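# Place bottles on ledges matching their cap colours

## Task

For every bottle, set it upright on the wall ledge whose label strip has the same colour as that bottle's cap, so that the bottle's entire base sits on that ledge.

## Robot and tools

Robot: two seven-joint arms, left_arm and right_arm, each ending in a two-finger parallel gripper. Two fixed cameras, cam_high and cam_low, each 896x504. Loose objects may occasionally get a brief shove from outside.

Frame: a single scene frame. Its origin lies on the plane z = 0, directly under the midpoint between the two arm bases, which sit 0.70 m above it. +z is up, +x is forward (the direction both arms face), and left_arm is on the +y side. Image left and right do not match arm names. Reported gripper position and orientation can be off by a few centimetres, more at long reach.

Gripper axes: the fingers point along the gripper's +z and close along its y. end_effector_position is the point between the pads when closed, just under 1 cm behind the fingertips. While closing, the fingertips advance about 17 mm along +z, mostly while the pads are still over 70 mm apart.

Row format (shared by execute_actions and move): 16 numbers in one flat list covering both arms. First left_arm: x, y, z, qw, qx, qy, qz, opening. Then right_arm in the same order. x, y, z is an absolute target for end_effector_position in metres. The quaternion is an absolute orientation, w first. Both are in the scene frame, so a row is a pose, not an offset. Opening runs from -1 (closed) to +1 (fully open, 0.145 m). Going from open to closed takes at least about 0.5 s.

Both arms need numbers in every row, even if only one moves. To keep an arm still, resend the exact pose it reported when it stopped, with the opening it should keep. To keep an orientation, repeat the same quaternion in every row rather than copying the drifting reported one. The controller clips commanded orientation to within 32 degrees of the measured one per step. Large gripper turns can swing the elbow.

execute_actions(actions, cameras): actions is a list of actions. Each action is a table of up to 15 rows, one row per 1/30 s step. A short table repeats its last row for the rest of the 15 steps. If a target is more than 0.6 m from that gripper's current position along any of the gripper's own axes, the action is rejected for both arms. A malformed action, or a first action failing this check against the latest reported state, rejects the whole call. An empty list simply returns state and images. cameras picks which images come back: omitted, null or ["all"] means all, [] means none, and an unknown name invalidates the call.

move(target, speed, blend, opening_speed, blocking, cameras): drives each gripper in a straight line from its Hand target to the given pose. target is one 16-number row, or a list of up to 15 rows visited in order; the 0.6 m limit does not apply. speed is in m/s, from 0.002 to 1.1, default 0.25. Rotation is capped at twice that value in rad/s. Give one value, or one per target. blend, in metres, rounds the corners at intermediate targets. opening_speed (0.2 or more, scale units per second) ramps the fingers gradually. The whole move is capped at 10 s. Paths do not avoid obstacles or the other arm. Grippers lag behind, can wander off the path and can overshoot speed, especially with an arm stretched out. A faster move, or a target set deeper past a contact, hits or presses harder. An opening change in a later target is applied only once everything has come to rest there. blocking=false returns after about 0.5 s while the move continues; a new move replaces the running one. The result includes a move: line with the ending (done, off_target, moving, held, fault) and any limits acting (paced = pose was clipped, held = steps were withheld). done means the arm is at rest within 3 mm and 2 degrees of its target. Neither done nor off_target says anything about contact.

wait(seconds 0 to 10, cameras): lets the scene run while each arm holds its last command. stop(cameras): brakes a running move, which needs room to slow down. zoom_image(camera, region=[x0,y0,x1,y1] in pixels, at most 504x504): a closer view from cam_high or cam_low. read_manual(section) returns only licence texts. finished_scene(scene) ends the scene and cannot be undone. The goal must still hold without the robot.

Result lines: Hand target is where each arm is now being sent, which may be short of your command, so send the rest next. Tool commands lists the current gripper commands; resending 0 counts as a command. grip_measured is the measured finger opening on the -1 to 1 scale, and the last Joint positions value gives it in metres. To hold an object, command an opening clearly below grip_measured; a bigger gap squeezes harder, up to about 10 N per pad. Joint torques are noisy and offset, and numbers 3 and 4 wrap at ±28 N m. "within noise" means the joint velocities are effectively zero. Results of execute_actions calls also list positions at some steps.

Avoid: knocking objects out of the work area (this ends the scene), dropping or letting go of moving items, slams, hard pushes, and any contact between the arms or one gripper closing on the other's fingers. The clearance check catches some but not gripper-to-gripper contact. Holding loads, stretched arms or pushing at unreachable poses heats motors: MOTOR HOT appears at 85 °C, and at 100 °C an OVER-TEMPERATURE FAULT stops the arm for 30 to 60 s. Time also passes while you think, and the robot holds its last command during that time.

Each tool is called after ">>>" by a JSON object that holds its "op" and its "data", one argument or row to a line.

## Session

>>> {"op": "execute_actions", "data": {
  "actions": []
}}

>>> {"op": "zoom_image", "data": {
  "camera": "cam_high",
  "region": [420, 190, 690, 420]
}}

>>> {"op": "zoom_image", "data": {
  "camera": "cam_low",
  "region": [320, 130, 620, 390]
}}

Scene clock: 0.00 s.
left_arm: end_effector_position=(+0.2239, +0.1828, +0.6144) grip_measured=+1.00 end_effector_quat_wxyz=(-0.319, +0.395, -0.515, +0.691) | right_arm: end_effector_position=(+0.4009, -0.1655, +0.3728) grip_measured=+1.00 end_effector_quat_wxyz=(+0.260, +0.265, +0.837, +0.401)
Joint positions: left_arm=[-1.106 0.942 0.535 2.339 -0.48 -0.199 -0.367 0.145] | right_arm=[0.583 0.619 -0.841 0.925 -1.182 -0.496 -0.047 0.145]
Joint velocities: within noise
Joint torques (N m): no reading
Motor temperatures (°C): left_arm=[21 21 22 21 21 23 21] | right_arm=[20 22 22 19 20 19 21]
Hand target: left_arm +0.2239, +0.1828, +0.6144; -0.319, +0.395, -0.515, +0.691 | right_arm +0.4009, -0.1655, +0.3728; +0.260, +0.265, +0.837, +0.401
Tool commands: left_gripper/opening=+1.0 right_gripper/opening=+1.0

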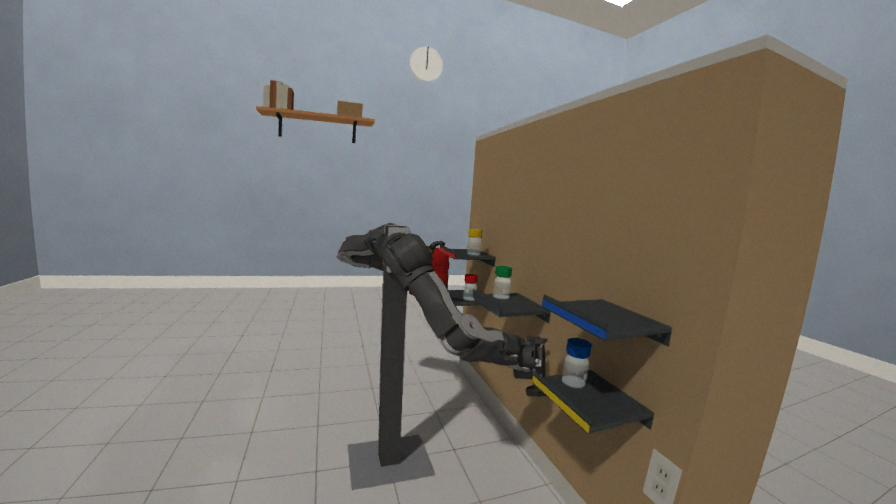

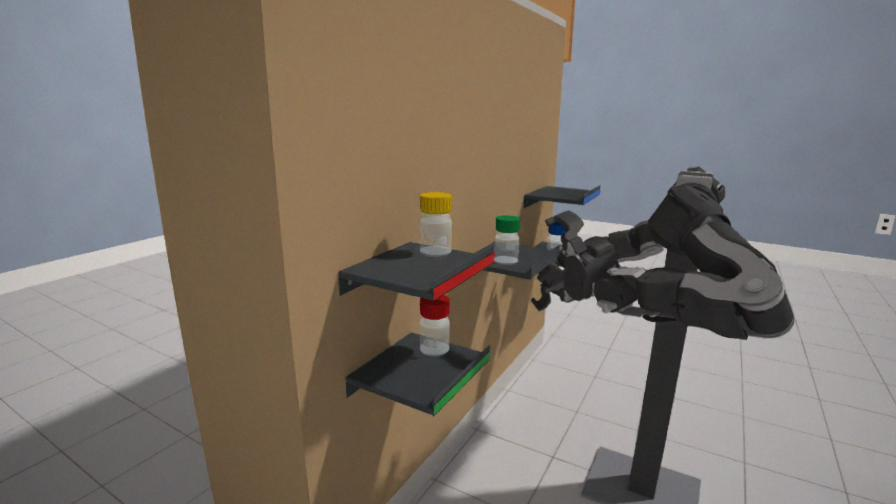

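Scaled by 1.867 from the camera's 896x504 image, which has a finer 1280x720 frame.

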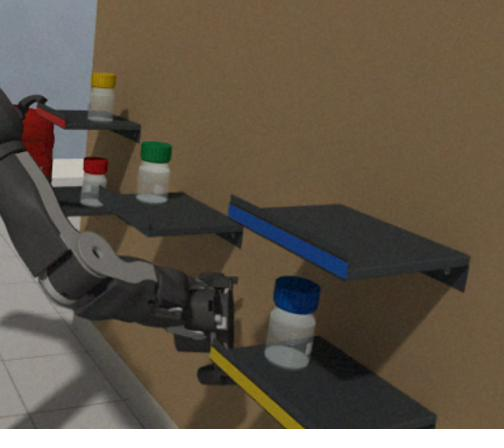

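Scaled by 1.680 from the camera's 896x504 image, which has a finer 1280x720 frame.

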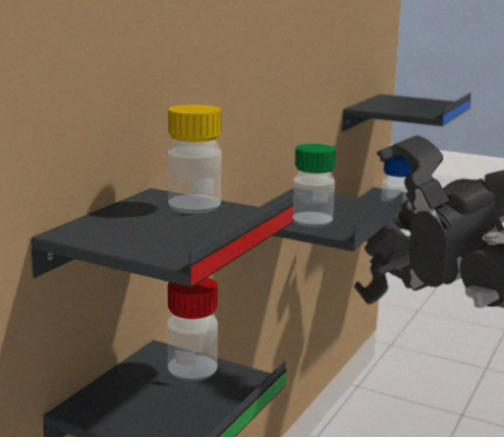

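>>> {"op": "move", "data": {
  "target": [
    [0.24,0.17,0.60,0,0.7071,0,0.7071,0.6,0.28,-0.19,0.37,0.260,0.265,0.837,0.401,0.6],
    [0.25,0.05,0.585,0,0.7071,0,0.7071,0.6,0.24,-0.34,0.47,0,0.7071,0,0.7071,0.6],
    [0.25,0.05,0.585,0,0.7071,0,0.7071,0.6,0.23,-0.358,0.484,0,0.7071,0,0.7071,0.6]
  ],
  "speed": 0.3
}}

>>> {"op": "zoom_image", "data": {
  "camera": "cam_high",
  "region": [450, 230, 690, 430]
}}

>>> {"op": "zoom_image", "data": {
  "camera": "cam_low",
  "region": [400, 130, 680, 310]
}}

Scene clock: 51.33 s.
left_arm: end_effector_position=(+0.2498, +0.0505, +0.5868) grip_measured=+0.60 end_effector_quat_wxyz=(+0.002, +0.705, +0.000, +0.709) | right_arm: end_effector_position=(+0.2304, -0.3590, +0.4846) grip_measured=+0.60 end_effector_quat_wxyz=(+0.002, +0.707, -0.001, +0.708)
Joint positions: left_arm=[-0.37 -0.009 -0.703 2.321 -0.27 0.448 -0.544 0.119] | right_arm=[-0.96 1.075 0.181 1.609 1.132 -0.784 0.067 0.119]
Joint velocities: within noise
Joint torques (N m): left_arm=[1.02 -2.15 -1.18 3.6 -0.15 -0.59 0.02] | right_arm=[0.2 4.13 2.74 1.7 0.19 -0.46 0.17]
Motor temperatures (°C): left_arm=[20 21 23 22 21 23 21] | right_arm=[22 23 23 19 20 19 21]
Hand target: left_arm +0.2500, +0.0500, +0.5850; +0.000, +0.707, +0.000, +0.707 | right_arm +0.2300, -0.3581, +0.4839; +0.000, +0.707, +0.000, +0.707
Off the commanded pose: left_arm 0.002 m, 0 deg | right_arm 0.001 m, 0 deg.
joint sent to its limit (right arm) — joint 6 (wrist pitch), lower limit. The joint targets still meet the commanded pose.
move: done

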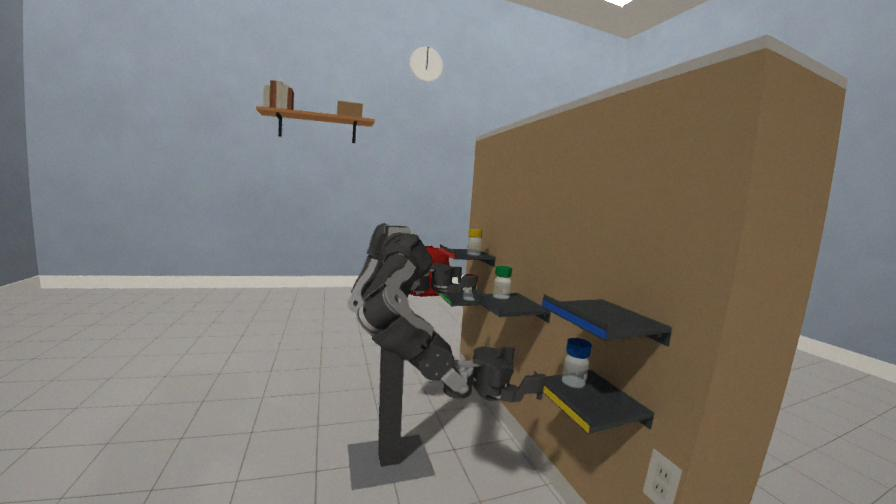

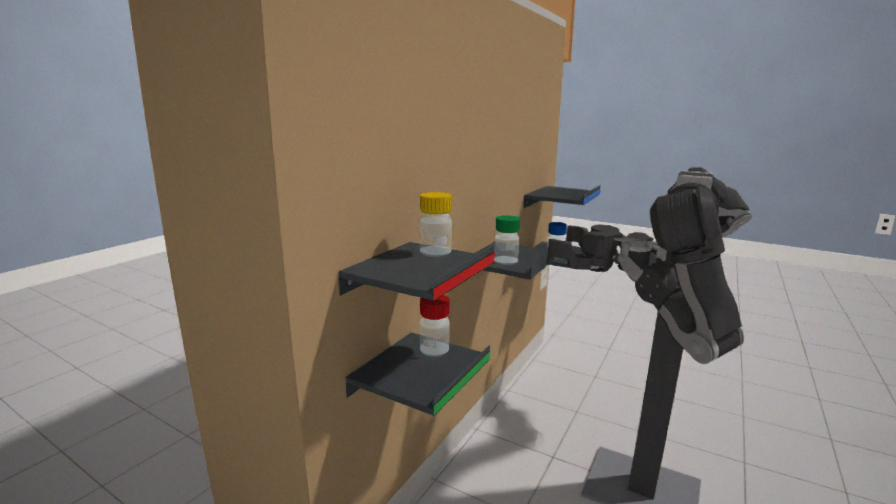

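Scaled by 2.100 from the camera's 896x504 image, which has a finer 1280x720 frame.

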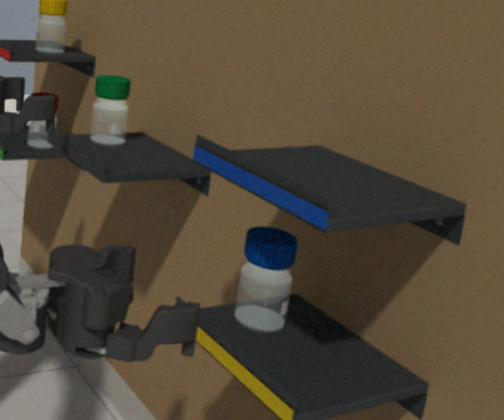

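Scaled by 1.800 from the camera's 896x504 image, which has a finer 1280x720 frame.

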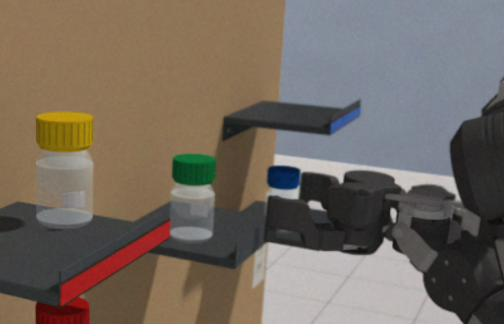

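>>> {"op": "move", "data": {
  "target": [
    [0.373,0.050,0.582,0,0.7071,0,0.7071,0.6,0.381,-0.357,0.485,0,0.7071,0,0.7071,0.6],
    [0.373,0.05,0.582,0,0.7071,0,0.7071,-0.6,0.381,-0.357,0.485,0,0.7071,0,0.7071,-0.6],
    [0.373,0.05,0.64,0,0.7071,0,0.7071,-0.6,0.381,-0.357,0.537,0,0.7071,0,0.7071,-0.6]
  ],
  "speed": [0.15,0.1,0.1],
  "opening_speed": 1.5
}}

>>> {"op": "zoom_image", "data": {
  "camera": "cam_high",
  "region": [450, 230, 690, 430]
}}

>>> {"op": "zoom_image", "data": {
  "camera": "cam_low",
  "region": [400, 130, 680, 310]
}}

Scene clock: 63.00 s.
left_arm: end_effector_position=(+0.3736, +0.0497, +0.6389) grip_measured=-0.24 end_effector_quat_wxyz=(+0.000, +0.709, -0.002, +0.705) | right_arm: end_effector_position=(+0.3807, -0.3558, +0.5351) grip_measured=-0.30 end_effector_quat_wxyz=(-0.001, +0.710, +0.003, +0.705)
Joint positions: left_arm=[0.324 -0.163 -0.426 1.97 -0.012 0.767 -0.443 0.058] | right_arm=[0.105 1.102 -0.342 1.367 1.138 -0.282 0.04 0.053]
Joint velocities: within noise
Joint torques (N m): left_arm=[6 -2.55 -0.88 4.78 -0.05 -0.74 -0.05] | right_arm=[3.92 7.27 4.93 2.03 0.2 -0.55 -0.17]
Motor temperatures (°C): left_arm=[21 21 23 22 21 24 21] | right_arm=[22 23 23 19 20 19 21]
Hand target: left_arm +0.3730, +0.0500, +0.6399; +0.000, +0.707, +0.000, +0.707 | right_arm +0.3810, -0.3571, +0.5371; +0.000, +0.707, +0.000, +0.707
Off the commanded pose: left_arm 0.001 m, 0 deg | right_arm 0.002 m, 1 deg.
joint sent to its limit (left arm) — joint 2 (shoulder roll), lower limit. The joint targets still meet the commanded pose.
move: done; target 2's new opening was sent with right_arm's hand 0.004 m and 1 deg from that target

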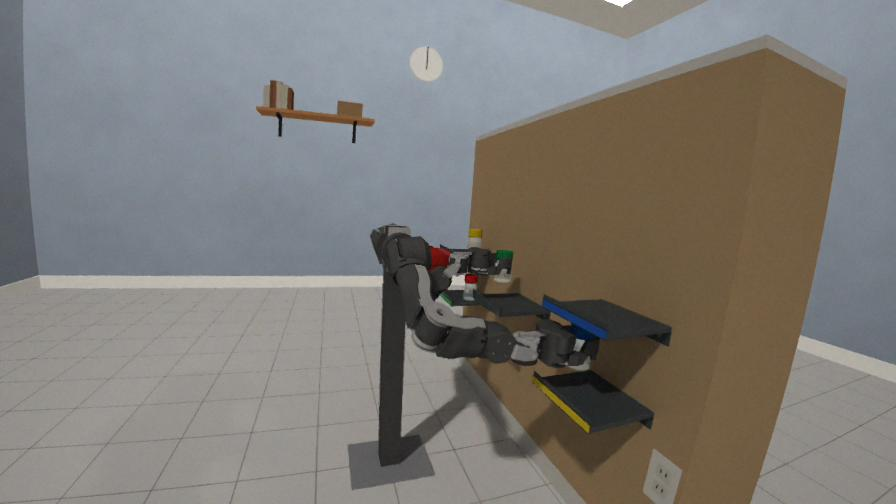

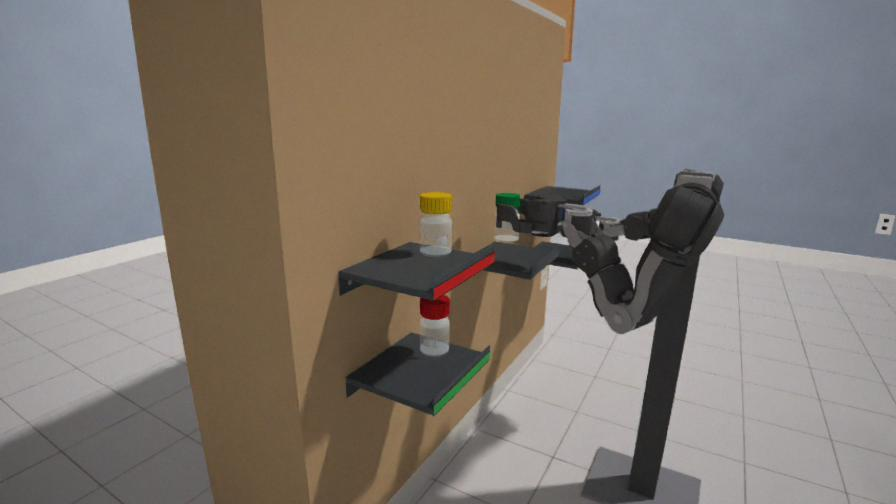

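Scaled by 2.100 from the camera's 896x504 image, which has a finer 1280x720 frame.

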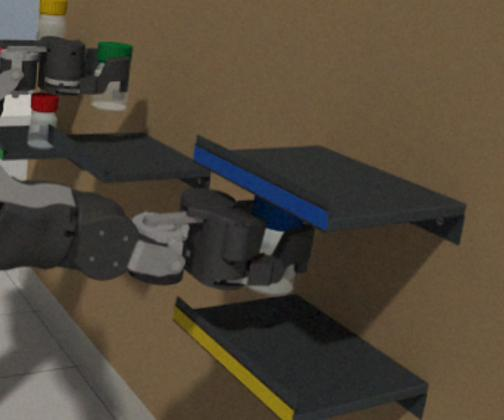

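Scaled by 1.800 from the camera's 896x504 image, which has a finer 1280x720 frame.

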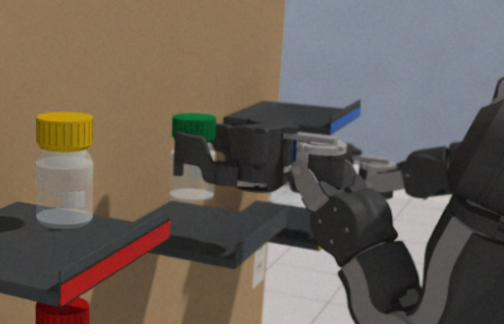

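>>> {"op": "move", "data": {
  "target": [
    [0.27,0.08,0.63,0,0.7071,0,0.7071,-0.6,0.225,-0.357,0.537,0,0.7071,0,0.7071,-0.6],
    [0.25,0.25,0.58,0,0.7071,0,0.7071,-0.6,0.22,-0.36,0.64,0,0.7071,0,0.7071,-0.6],
    [0.23,0.441,0.540,0,0.7071,0,0.7071,-0.6,0.22,-0.37,0.737,0,0.7071,0,0.7071,-0.6],
    [0.42,0.441,0.540,0,0.7071,0,0.7071,-0.6,0.381,-0.37,0.737,0,0.7071,0,0.7071,-0.6]
  ],
  "speed": [0.2,0.25,0.25,0.18],
  "blend": [0.03,0.03,0.015,0]
}}

>>> {"op": "zoom_image", "data": {
  "camera": "cam_high",
  "region": [450, 190, 690, 430]
}}

>>> {"op": "zoom_image", "data": {
  "camera": "cam_low",
  "region": [320, 230, 520, 430]
}}

Scene clock: 84.47 s.
left_arm: end_effector_position=(+0.4203, +0.4410, +0.5390) grip_measured=-0.24 end_effector_quat_wxyz=(+0.000, +0.710, +0.001, +0.704) | right_arm: end_effector_position=(+0.3813, -0.3698, +0.7327) grip_measured=-0.31 end_effector_quat_wxyz=(+0.005, +0.712, +0.007, +0.702)
Joint positions: left_arm=[0.6 0.818 -0.03 0.611 0.673 -0.142 0.631 0.058] | right_arm=[-1.269 1.595 1.44 1.561 1.559 0.185 -0.009 0.052]
Joint velocities: within noise
Joint torques (N m): left_arm=[7.66 6.66 1.57 3.92 0.53 -0.77 0.23] | right_arm=[3.84 2.28 6.56 0.2 0.17 -0.6 0.02]
Motor temperatures (°C): left_arm=[22 22 22 23 21 24 21] | right_arm=[22 24 24 19 20 20 21]
Hand target: left_arm +0.4200, +0.4409, +0.5399; +0.000, +0.707, +0.000, +0.707 | right_arm +0.3809, -0.3701, +0.7370; +0.005, +0.707, +0.006, +0.707
Off the commanded pose: left_arm 0.001 m, 1 deg | right_arm 0.004 m, 1 deg.
joint sent to its limit (right arm) — joint 5 (forearm roll), upper limit. The joint targets still meet the commanded pose.
move: off_target (right_arm)

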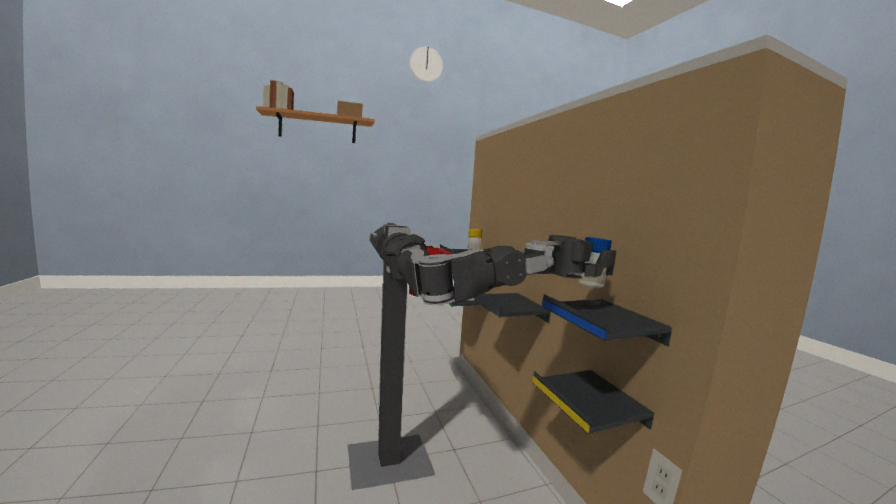

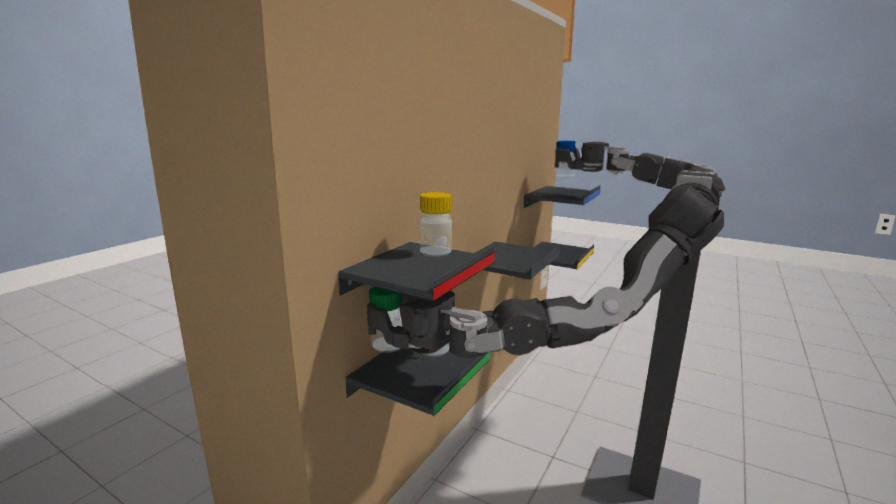

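Scaled by 2.100 from the camera's 896x504 image, which has a finer 1280x720 frame.

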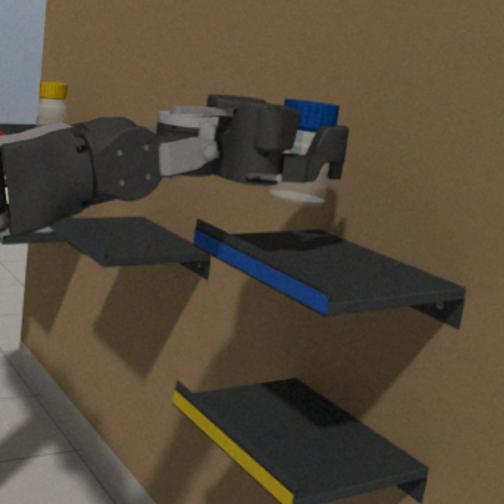

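Scaled by 2.520 from the camera's 896x504 image, which has a finer 1280x720 frame.

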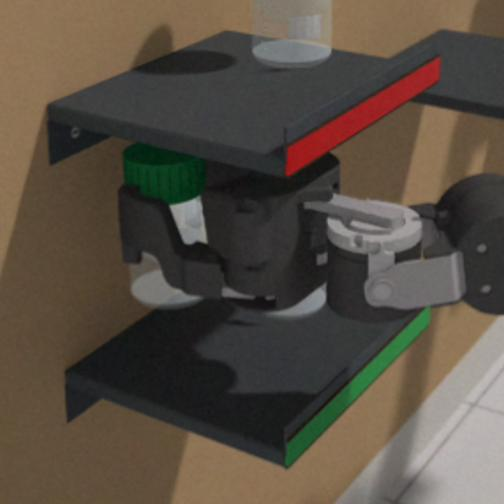

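>>> {"op": "move", "data": {
  "target": [
    [0.42,0.441,0.484,0,0.7071,0,0.7071,-0.6,0.381,-0.37,0.680,0,0.7071,0,0.7071,-0.6]
  ],
  "speed": 0.06
}}

>>> {"op": "zoom_image", "data": {
  "camera": "cam_high",
  "region": [450, 190, 690, 430]
}}

>>> {"op": "zoom_image", "data": {
  "camera": "cam_low",
  "region": [320, 230, 520, 430]
}}

Scene clock: 95.97 s.
left_arm: end_effector_position=(+0.4209, +0.4446, +0.4948) grip_measured=-0.24 end_effector_quat_wxyz=(-0.013, +0.701, +0.009, +0.713) | right_arm: end_effector_position=(+0.3807, -0.3695, +0.6807) grip_measured=-0.31 end_effector_quat_wxyz=(+0.004, +0.709, +0.006, +0.706)
Joint positions: left_arm=[0.873 0.719 -0.124 0.042 0.624 -0.485 0.797 0.058] | right_arm=[-1.311 1.58 1.238 1.578 1.559 -0.068 -0.013 0.052]
Joint velocities: within noise
Joint torques (N m): left_arm=[6.11 3.44 -0.7 2.7 0.13 -0.14 0.11] | right_arm=[3.42 2.62 3.85 0.18 0.14 -0.81 -0.14]
Motor temperatures (°C): left_arm=[23 23 23 22 21 24 21] | right_arm=[22 23 25 19 20 20 21]
Hand target: left_arm +0.4194, +0.4406, +0.4844; -0.007, +0.713, +0.007, +0.702 | right_arm +0.3809, -0.3699, +0.6800; +0.005, +0.707, +0.005, +0.707
Off the commanded pose: left_arm 0.011 m, 2 deg | right_arm 0.001 m, 1 deg.
elbow stopped short (left arm): the move would have taken joint 4 (elbow) straighter than the controller allows.
joint sent to its limit (right arm) — joint 1 (shoulder pitch), lower limit; joint 5 (forearm roll), upper limit. The joint targets still meet the commanded pose.
move: off_target (left_arm)

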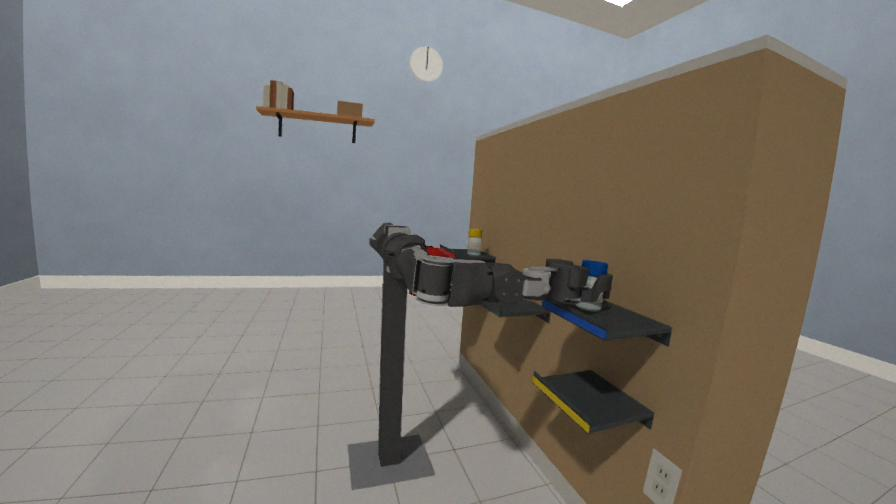

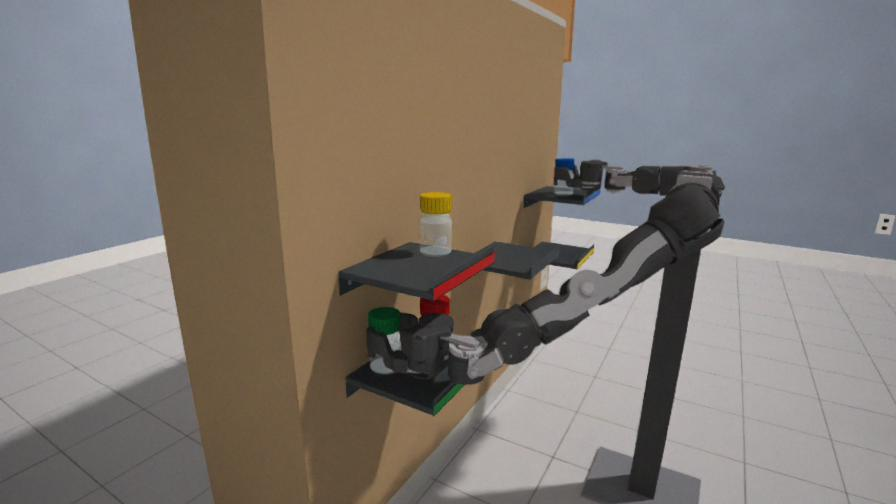

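Scaled by 2.100 from the camera's 896x504 image, which has a finer 1280x720 frame.

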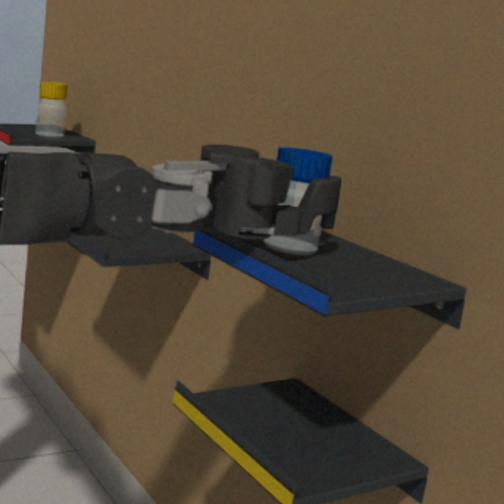

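Scaled by 2.520 from the camera's 896x504 image, which has a finer 1280x720 frame.

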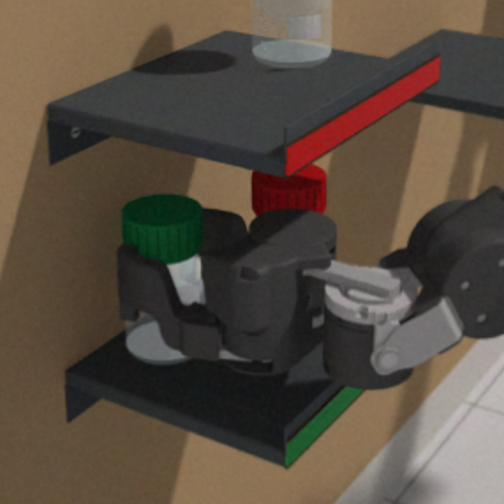

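>>> {"op": "move", "data": {
  "target": [
    [0.419,0.442,0.490,0,0.7071,0,0.7071,-0.6,0.381,-0.37,0.673,0,0.7071,0,0.7071,-0.6]
  ],
  "speed": 0.05
}}

>>> {"op": "zoom_image", "data": {
  "camera": "cam_high",
  "region": [510, 230, 630, 330]
}}

>>> {"op": "zoom_image", "data": {
  "camera": "cam_low",
  "region": [320, 290, 480, 430]
}}

Scene clock: 114.73 s.
left_arm: end_effector_position=(+0.4203, +0.4433, +0.4953) grip_measured=-0.24 end_effector_quat_wxyz=(-0.007, +0.702, +0.004, +0.713) | right_arm: end_effector_position=(+0.3807, -0.3696, +0.6801) grip_measured=-0.31 end_effector_quat_wxyz=(+0.004, +0.698, +0.006, +0.716)
Joint positions: left_arm=[0.873 0.723 -0.156 0.042 0.659 -0.483 0.814 0.058] | right_arm=[-1.31 1.582 1.212 1.576 1.559 -0.122 -0.015 0.052]
Joint velocities: within noise
Joint torques (N m): left_arm=[7.95 5.05 -0.61 2.62 0.28 -0.11 0.33] | right_arm=[3.2 2.62 2.32 0.12 0.16 -0.15 -0.17]
Motor temperatures (°C): left_arm=[23 22 22 22 21 24 21] | right_arm=[22 23 24 19 20 21 21]
Hand target: left_arm +0.4188, +0.4419, +0.4902; -0.002, +0.709, +0.002, +0.705 | right_arm +0.3808, -0.3700, +0.6731; +0.005, +0.707, +0.004, +0.707
Off the commanded pose: left_arm 0.006 m, 1 deg | right_arm 0.007 m, 2 deg.
elbow stopped short (left arm): the move would have taken joint 4 (elbow) straighter than the controller allows.
joint sent to its limit (right arm) — joint 1 (shoulder pitch), lower limit; joint 5 (forearm roll), upper limit. The joint targets still meet the commanded pose.
move: off_target (left_arm, right_arm)

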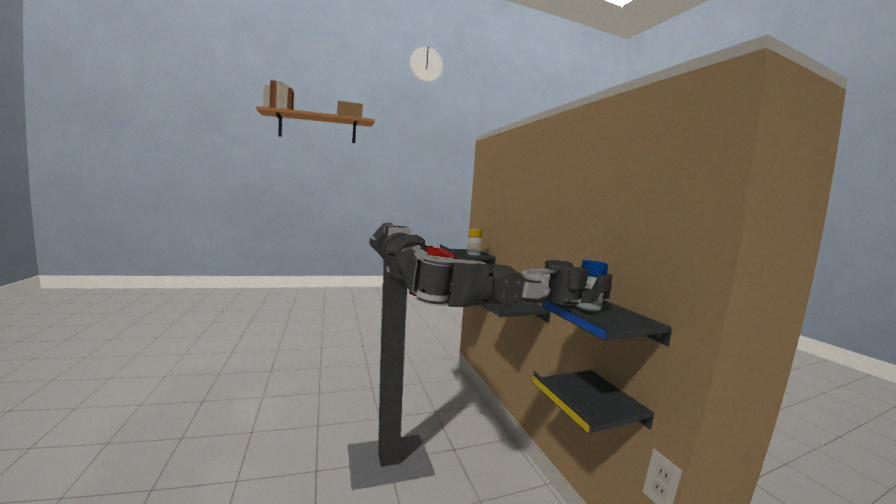

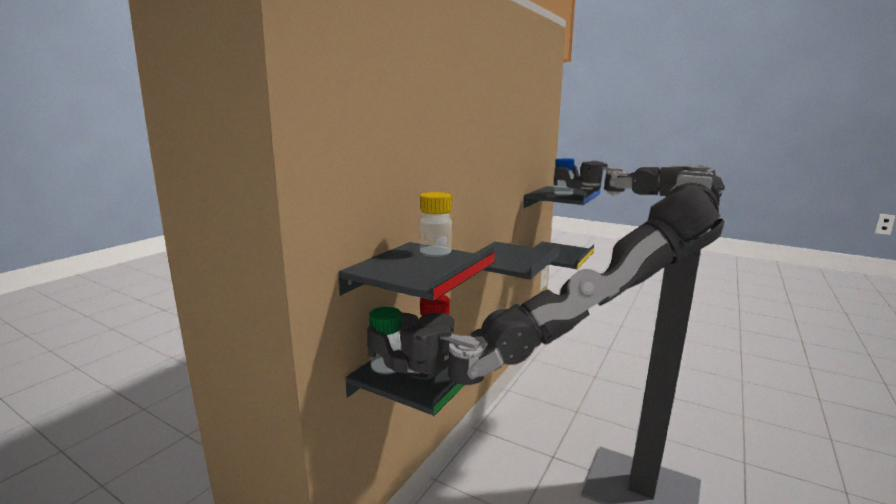

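Scaled by 4.200 from the camera's 896x504 image, which has a finer 1280x720 frame.

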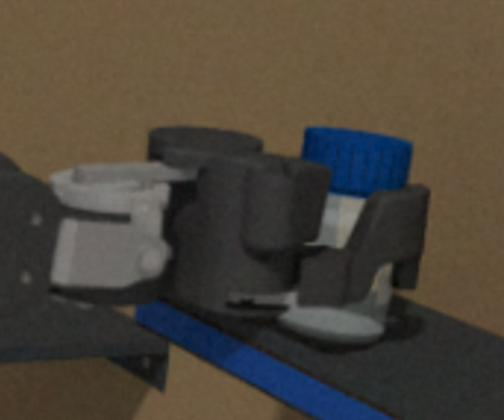

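Scaled by 3.150 from the camera's 896x504 image, which has a finer 1280x720 frame.

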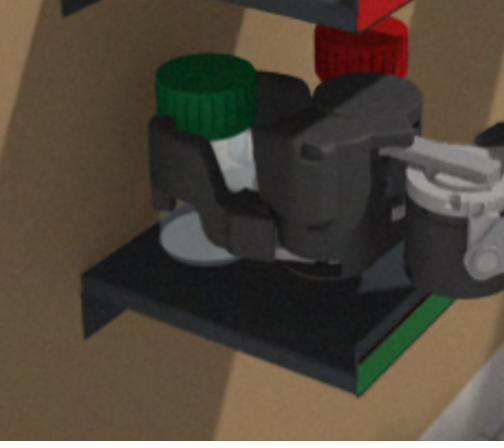

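>>> {"op": "move", "data": {
  "target": [
    [0.398,0.443,0.497,0,0.7071,0,0.7071,-0.6,0.381,-0.37,0.677,0,0.7071,0,0.7071,-0.6],
    [0.398,0.443,0.484,0,0.7071,0,0.7071,-0.6,0.381,-0.37,0.677,0,0.7071,0,0.7071,-0.6]
  ],
  "speed": 0.05
}}

>>> {"op": "zoom_image", "data": {
  "camera": "cam_low",
  "region": [320, 290, 480, 430]
}}

Scene clock: 129.60 s.
left_arm: end_effector_position=(+0.3994, +0.4463, +0.4955) grip_measured=-0.24 end_effector_quat_wxyz=(-0.006, +0.693, +0.001, +0.721) | right_arm: end_effector_position=(+0.3808, -0.3696, +0.6801) grip_measured=-0.31 end_effector_quat_wxyz=(+0.004, +0.701, +0.006, +0.713)
Joint positions: left_arm=[0.598 0.783 -0.104 0.374 0.778 -0.405 0.741 0.058] | right_arm=[-1.31 1.582 1.217 1.576 1.559 -0.11 -0.015 0.052]
Joint velocities: within noise
Joint torques (N m): left_arm=[5.53 5.31 -0.46 2.13 0.02 0.05 0.15] | right_arm=[3.15 2.25 5.04 0.4 0.17 0.03 -0.16]
Motor temperatures (°C): left_arm=[24 23 22 22 21 24 21] | right_arm=[22 23 24 19 20 20 21]
Hand target: left_arm +0.3978, +0.4429, +0.4841; +0.000, +0.707, +0.000, +0.707 | right_arm +0.3809, -0.3700, +0.6770; +0.005, +0.707, +0.004, +0.707
Off the commanded pose: left_arm 0.012 m, 2 deg | right_arm 0.003 m, 1 deg.
joint sent to its limit (right arm) — joint 1 (shoulder pitch), lower limit; joint 5 (forearm roll), upper limit. The joint targets still meet the commanded pose.
move: off_target (left_arm)

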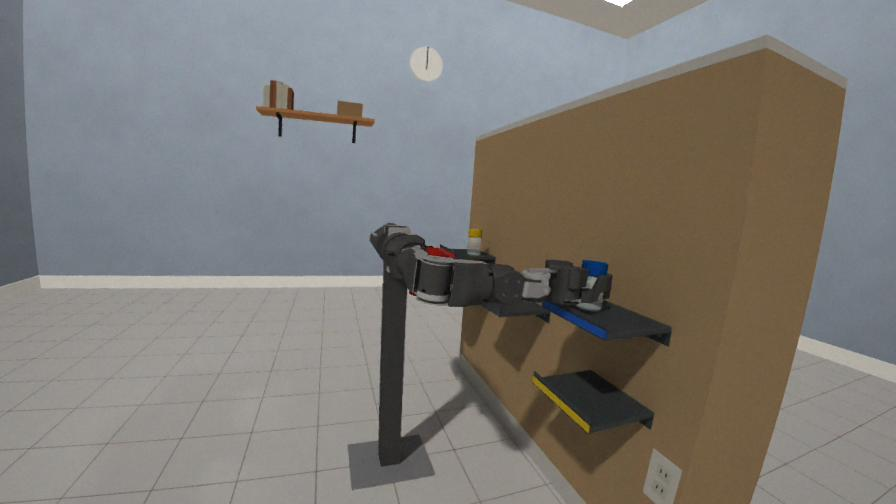

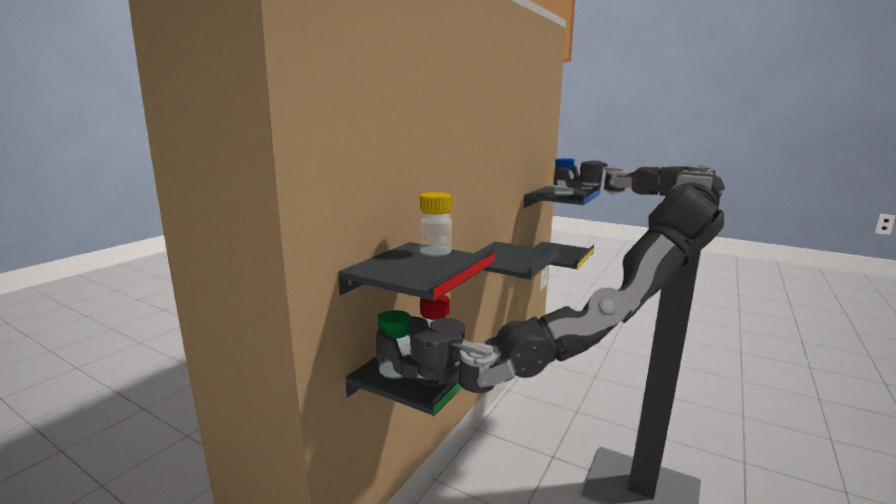

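Scaled by 3.150 from the camera's 896x504 image, which has a finer 1280x720 frame.

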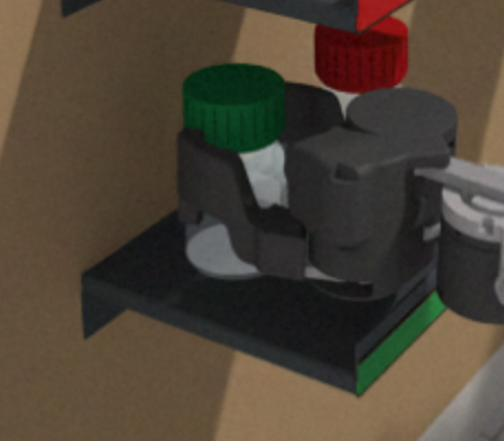

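>>> {"op": "move", "data": {
  "target": [
    [0.398,0.445,0.493,0,0.7071,0,0.7071,-0.6,0.381,-0.37,0.678,0,0.7071,0,0.7071,-0.6],
    [0.398,0.445,0.493,0,0.7071,0,0.7071,-0.05,0.381,-0.37,0.678,0,0.7071,0,0.7071,0.1],
    [0.24,0.440,0.505,0,0.7071,0,0.7071,-0.05,0.23,-0.37,0.688,0,0.7071,0,0.7071,0.1]
  ],
  "speed": [0.1,0.1,0.2],
  "opening_speed": 1
}}

>>> {"op": "zoom_image", "data": {
  "camera": "cam_low",
  "region": [320, 230, 520, 430]
}}

Scene clock: 142.73 s.
left_arm: end_effector_position=(+0.2401, +0.4407, +0.5045) grip_measured=-0.05 end_effector_quat_wxyz=(-0.001, +0.708, +0.002, +0.706) | right_arm: end_effector_position=(+0.2303, -0.3703, +0.6874) grip_measured=+0.10 end_effector_quat_wxyz=(+0.000, +0.707, -0.002, +0.708)
Joint positions: left_arm=[-0.629 0.847 0.551 1.254 1.069 -0.347 0.638 0.072] | right_arm=[-1.312 0.846 1.434 2.049 1.45 0.129 0.239 0.083]
Joint velocities: within noise
Joint torques (N m): left_arm=[0.75 6.74 2.84 3.08 0.47 -0.54 0.22] | right_arm=[-0.62 1.7 5.09 0.69 0.21 -0.27 0.19]
Motor temperatures (°C): left_arm=[23 23 22 22 21 24 21] | right_arm=[21 23 24 19 20 20 21]
Hand target: left_arm +0.2400, +0.4401, +0.5050; +0.000, +0.707, +0.000, +0.707 | right_arm +0.2300, -0.3701, +0.6879; +0.000, +0.707, +0.000, +0.707
Off the commanded pose: left_arm 0.001 m, 0 deg | right_arm 0.001 m, 0 deg.
joint sent to its limit (right arm) — joint 1 (shoulder pitch), lower limit. The joint targets still meet the commanded pose.
move: done; target 2's new opening was sent with left_arm's hand 0.004 m and 1 deg from that target

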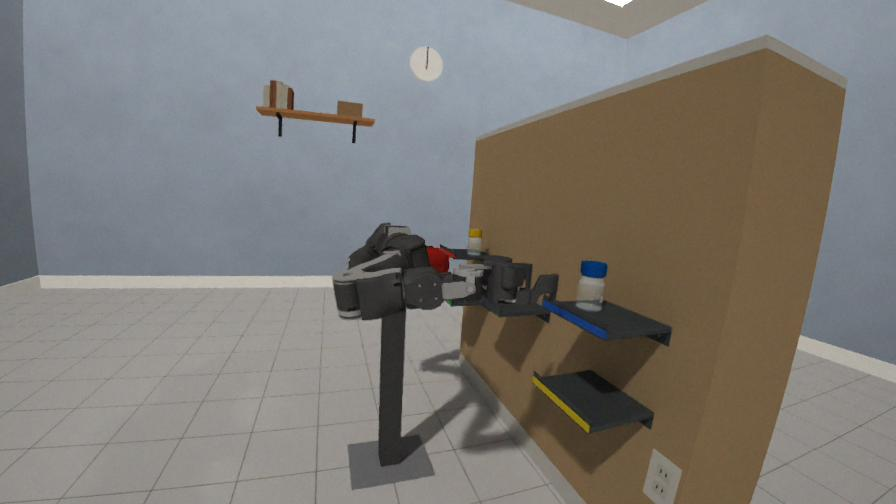

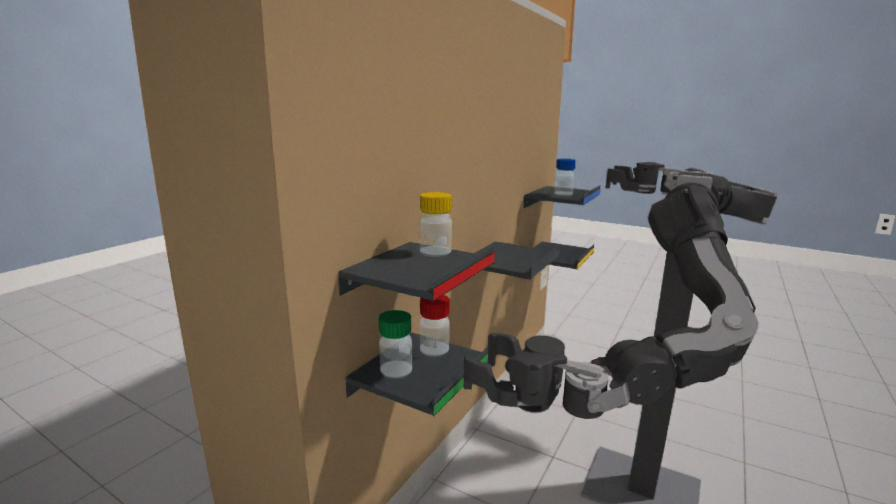

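Scaled by 2.520 from the camera's 896x504 image, which has a finer 1280x720 frame.

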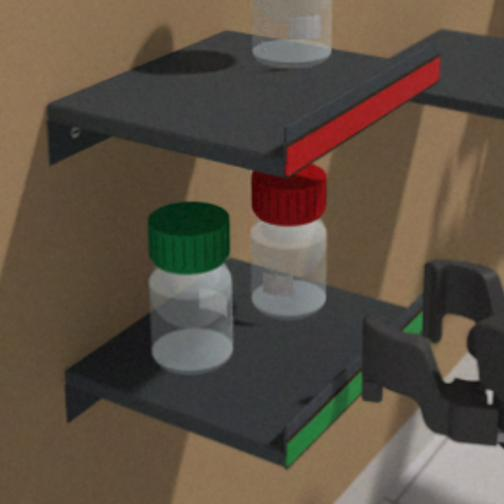

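>>> {"op": "move", "data": {
  "target": [
    [0.215,0.40,0.60,0,0.7071,0,0.7071,0.4,0.22,-0.36,0.62,0,0.7071,0,0.7071,0.4],
    [0.23,0.343,0.685,0,0.7071,0,0.7071,0.4,0.22,-0.34,0.55,0,0.7071,0,0.7071,0.4],
    [0.384,0.343,0.685,0,0.7071,0,0.7071,0.4,0.22,-0.34,0.55,0,0.7071,0,0.7071,0.4],
    [0.384,0.343,0.685,0,0.7071,0,0.7071,-0.6,0.22,-0.34,0.55,0,0.7071,0,0.7071,0.4]
  ],
  "speed": [0.25,0.25,0.15,0.1],
  "blend": [0.02,0.0,0,0],
  "opening_speed": 1.5
}}

>>> {"op": "zoom_image", "data": {
  "camera": "cam_low",
  "region": [320, 150, 520, 350]
}}

Scene clock: 153.97 s.
left_arm: end_effector_position=(+0.3846, +0.3410, +0.6881) grip_measured=-0.25 end_effector_quat_wxyz=(+0.002, +0.705, -0.003, +0.710) | right_arm: end_effector_position=(+0.2203, -0.3392, +0.5502) grip_measured=+0.40 end_effector_quat_wxyz=(-0.002, +0.708, +0.001, +0.707)
Joint positions: left_arm=[-1.089 1.611 1.027 1.681 1.58 -0.07 -0.137 0.057] | right_arm=[-1.073 0.729 0.68 1.956 1.003 -0.318 0.201 0.105]
Joint velocities: within noise
Joint torques (N m): left_arm=[4.47 2.94 2.93 0.08 0.1 -0.69 -0.02] | right_arm=[-0.25 2.52 3.21 2.28 0.17 -0.49 -0.1]
Motor temperatures (°C): left_arm=[22 24 23 22 21 24 21] | right_arm=[21 23 24 19 20 20 21]
Hand target: left_arm +0.3840, +0.3430, +0.6851; +0.000, +0.707, +0.000, +0.707 | right_arm +0.2200, -0.3400, +0.5500; +0.000, +0.707, +0.000, +0.707
Off the commanded pose: left_arm 0.004 m, 1 deg | right_arm 0.001 m, 0 deg.
move: off_target (left_arm); target 4's new opening was sent with left_arm's hand 0.004 m and 1 deg from that target

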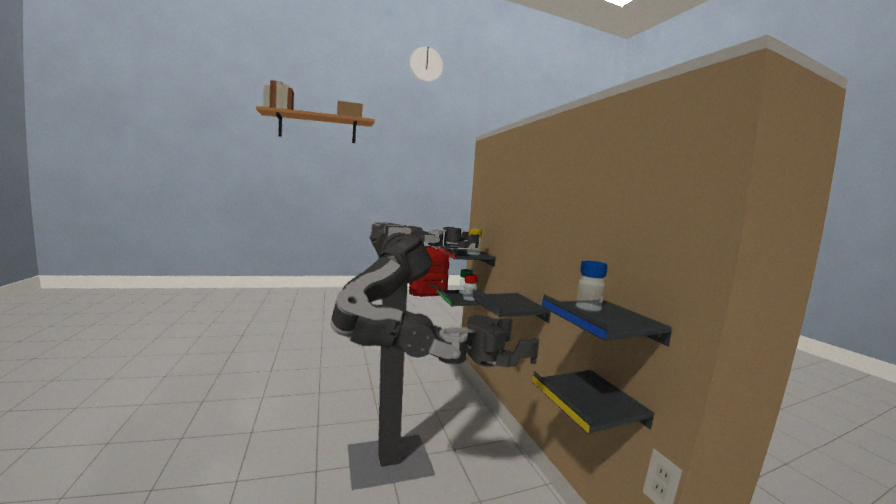

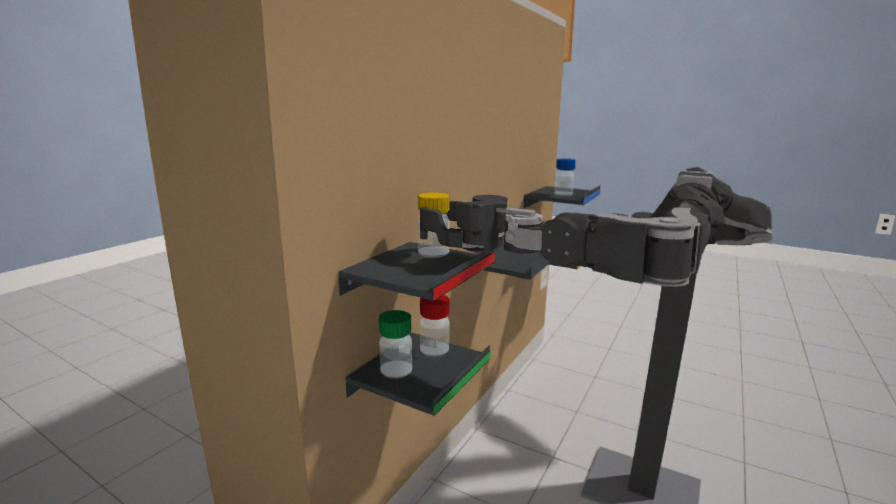

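Scaled by 2.520 from the camera's 896x504 image, which has a finer 1280x720 frame.

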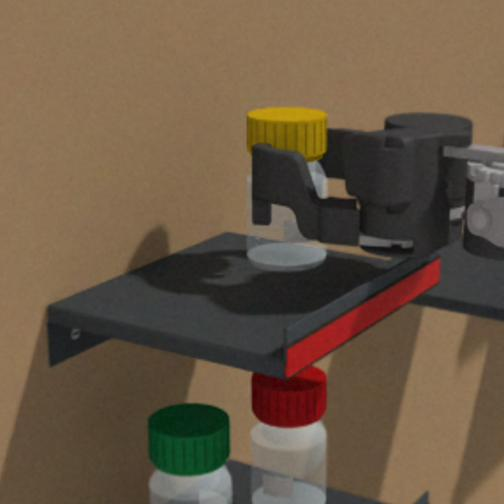

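>>> {"op": "move", "data": {
  "target": [
    [0.384,0.342,0.738,0,0.7071,0,0.7071,-0.6,0.22,-0.34,0.55,0,0.7071,0,0.7071,0.4],
    [0.25,0.32,0.735,0,0.7071,0,0.7071,-0.6,0.22,-0.34,0.55,0,0.7071,0,0.7071,0.4],
    [0.25,0.18,0.66,0,0.7071,0,0.7071,-0.6,0.22,-0.34,0.55,0,0.7071,0,0.7071,0.4],
    [0.28,0.015,0.638,0,0.7071,0,0.7071,-0.6,0.22,-0.34,0.55,0,0.7071,0,0.7071,0.4],
    [0.375,0.015,0.638,0,0.7071,0,0.7071,-0.6,0.22,-0.34,0.55,0,0.7071,0,0.7071,0.4],
    [0.375,0.015,0.592,0,0.7071,0,0.7071,-0.6,0.22,-0.34,0.55,0,0.7071,0,0.7071,0.4]
  ],
  "speed": [0.12,0.2,0.25,0.25,0.2,0.1],
  "blend": [0.005,0.02,0.03,0.01,0.003,0]
}}

>>> {"op": "zoom_image", "data": {
  "camera": "cam_low",
  "region": [440, 170, 600, 310]
}}

>>> {"op": "zoom_image", "data": {
  "camera": "cam_high",
  "region": [430, 220, 570, 340]
}}

Scene clock: 175.83 s.
left_arm: end_effector_position=(+0.3256, +0.0732, +0.6124) grip_measured=-0.25 end_effector_quat_wxyz=(+0.246, +0.737, -0.272, +0.568) | right_arm: end_effector_position=(+0.2203, -0.3392, +0.5502) grip_measured=+0.40 end_effector_quat_wxyz=(-0.002, +0.708, +0.001, +0.707)
Joint positions: left_arm=[-1.407 2.011 1.131 2.096 1.584 -0.065 -0.189 0.057] | right_arm=[-1.073 0.729 0.68 1.956 1.003 -0.318 0.201 0.105]
Joint velocities: within noise
Joint torques (N m): left_arm=[5.79 0.83 2.81 0.46 0.1 -0.96 0.27] | right_arm=[-0.36 2.41 3.21 2.21 0.18 -0.49 -0.09]
Motor temperatures (°C): left_arm=[22 23 24 21 21 24 21] | right_arm=[21 23 24 19 20 20 21]
Hand target: left_arm +0.3253, +0.0727, +0.6127; +0.250, +0.736, -0.270, +0.569 | right_arm +0.2200, -0.3400, +0.5500; +0.000, +0.707, +0.000, +0.707
Off the commanded pose: left_arm 0.079 m, 45 deg; orientation clipped | right_arm 0.001 m, 0 deg.
joint sent to its limit (left arm) — joint 1 (shoulder pitch), lower limit; joint 2 (shoulder roll), upper limit; joint 5 (forearm roll), upper limit. The joint targets are off in position and orientation.
move: off_target (left_arm); limits=paced

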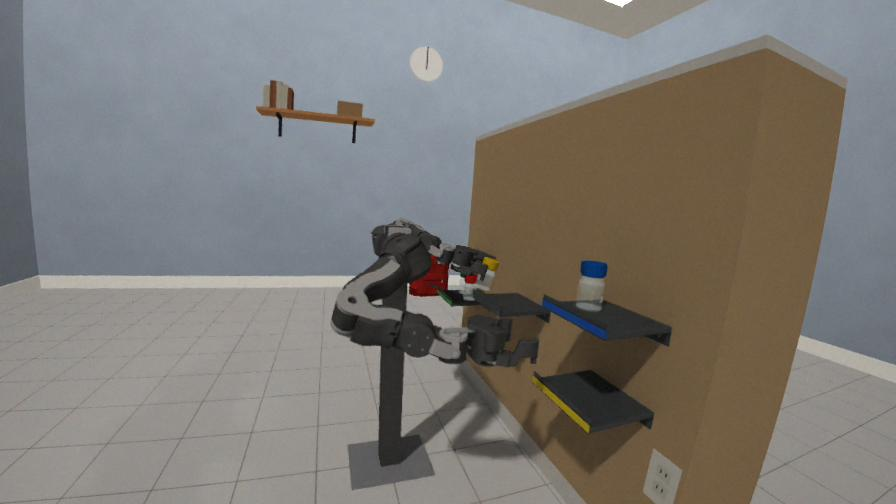

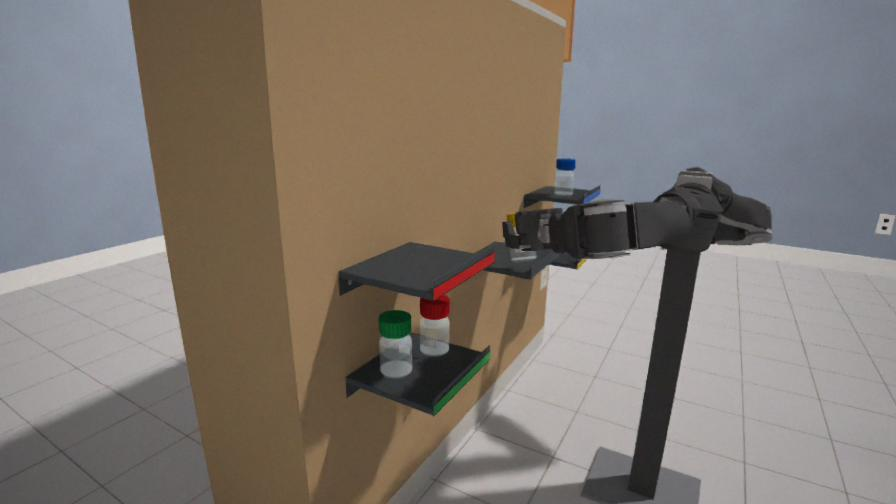

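Scaled by 3.150 from the camera's 896x504 image, which has a finer 1280x720 frame.

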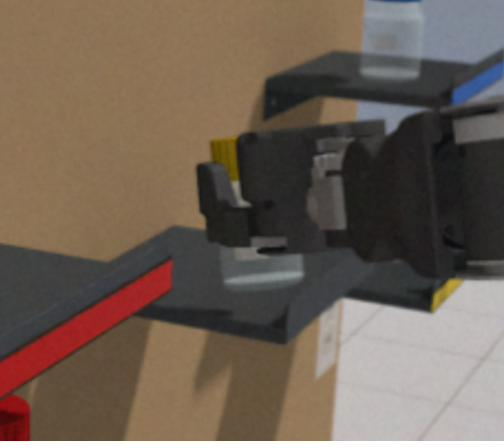

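Scaled by 3.600 from the camera's 896x504 image, which has a finer 1280x720 frame.

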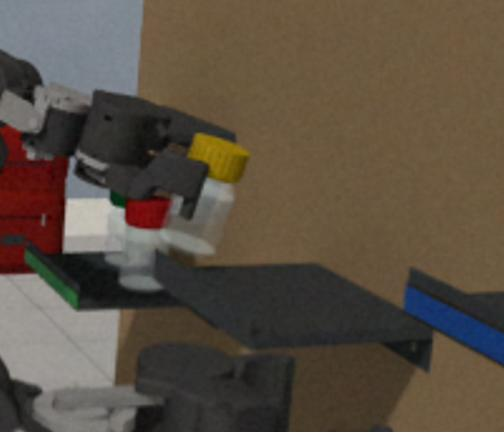

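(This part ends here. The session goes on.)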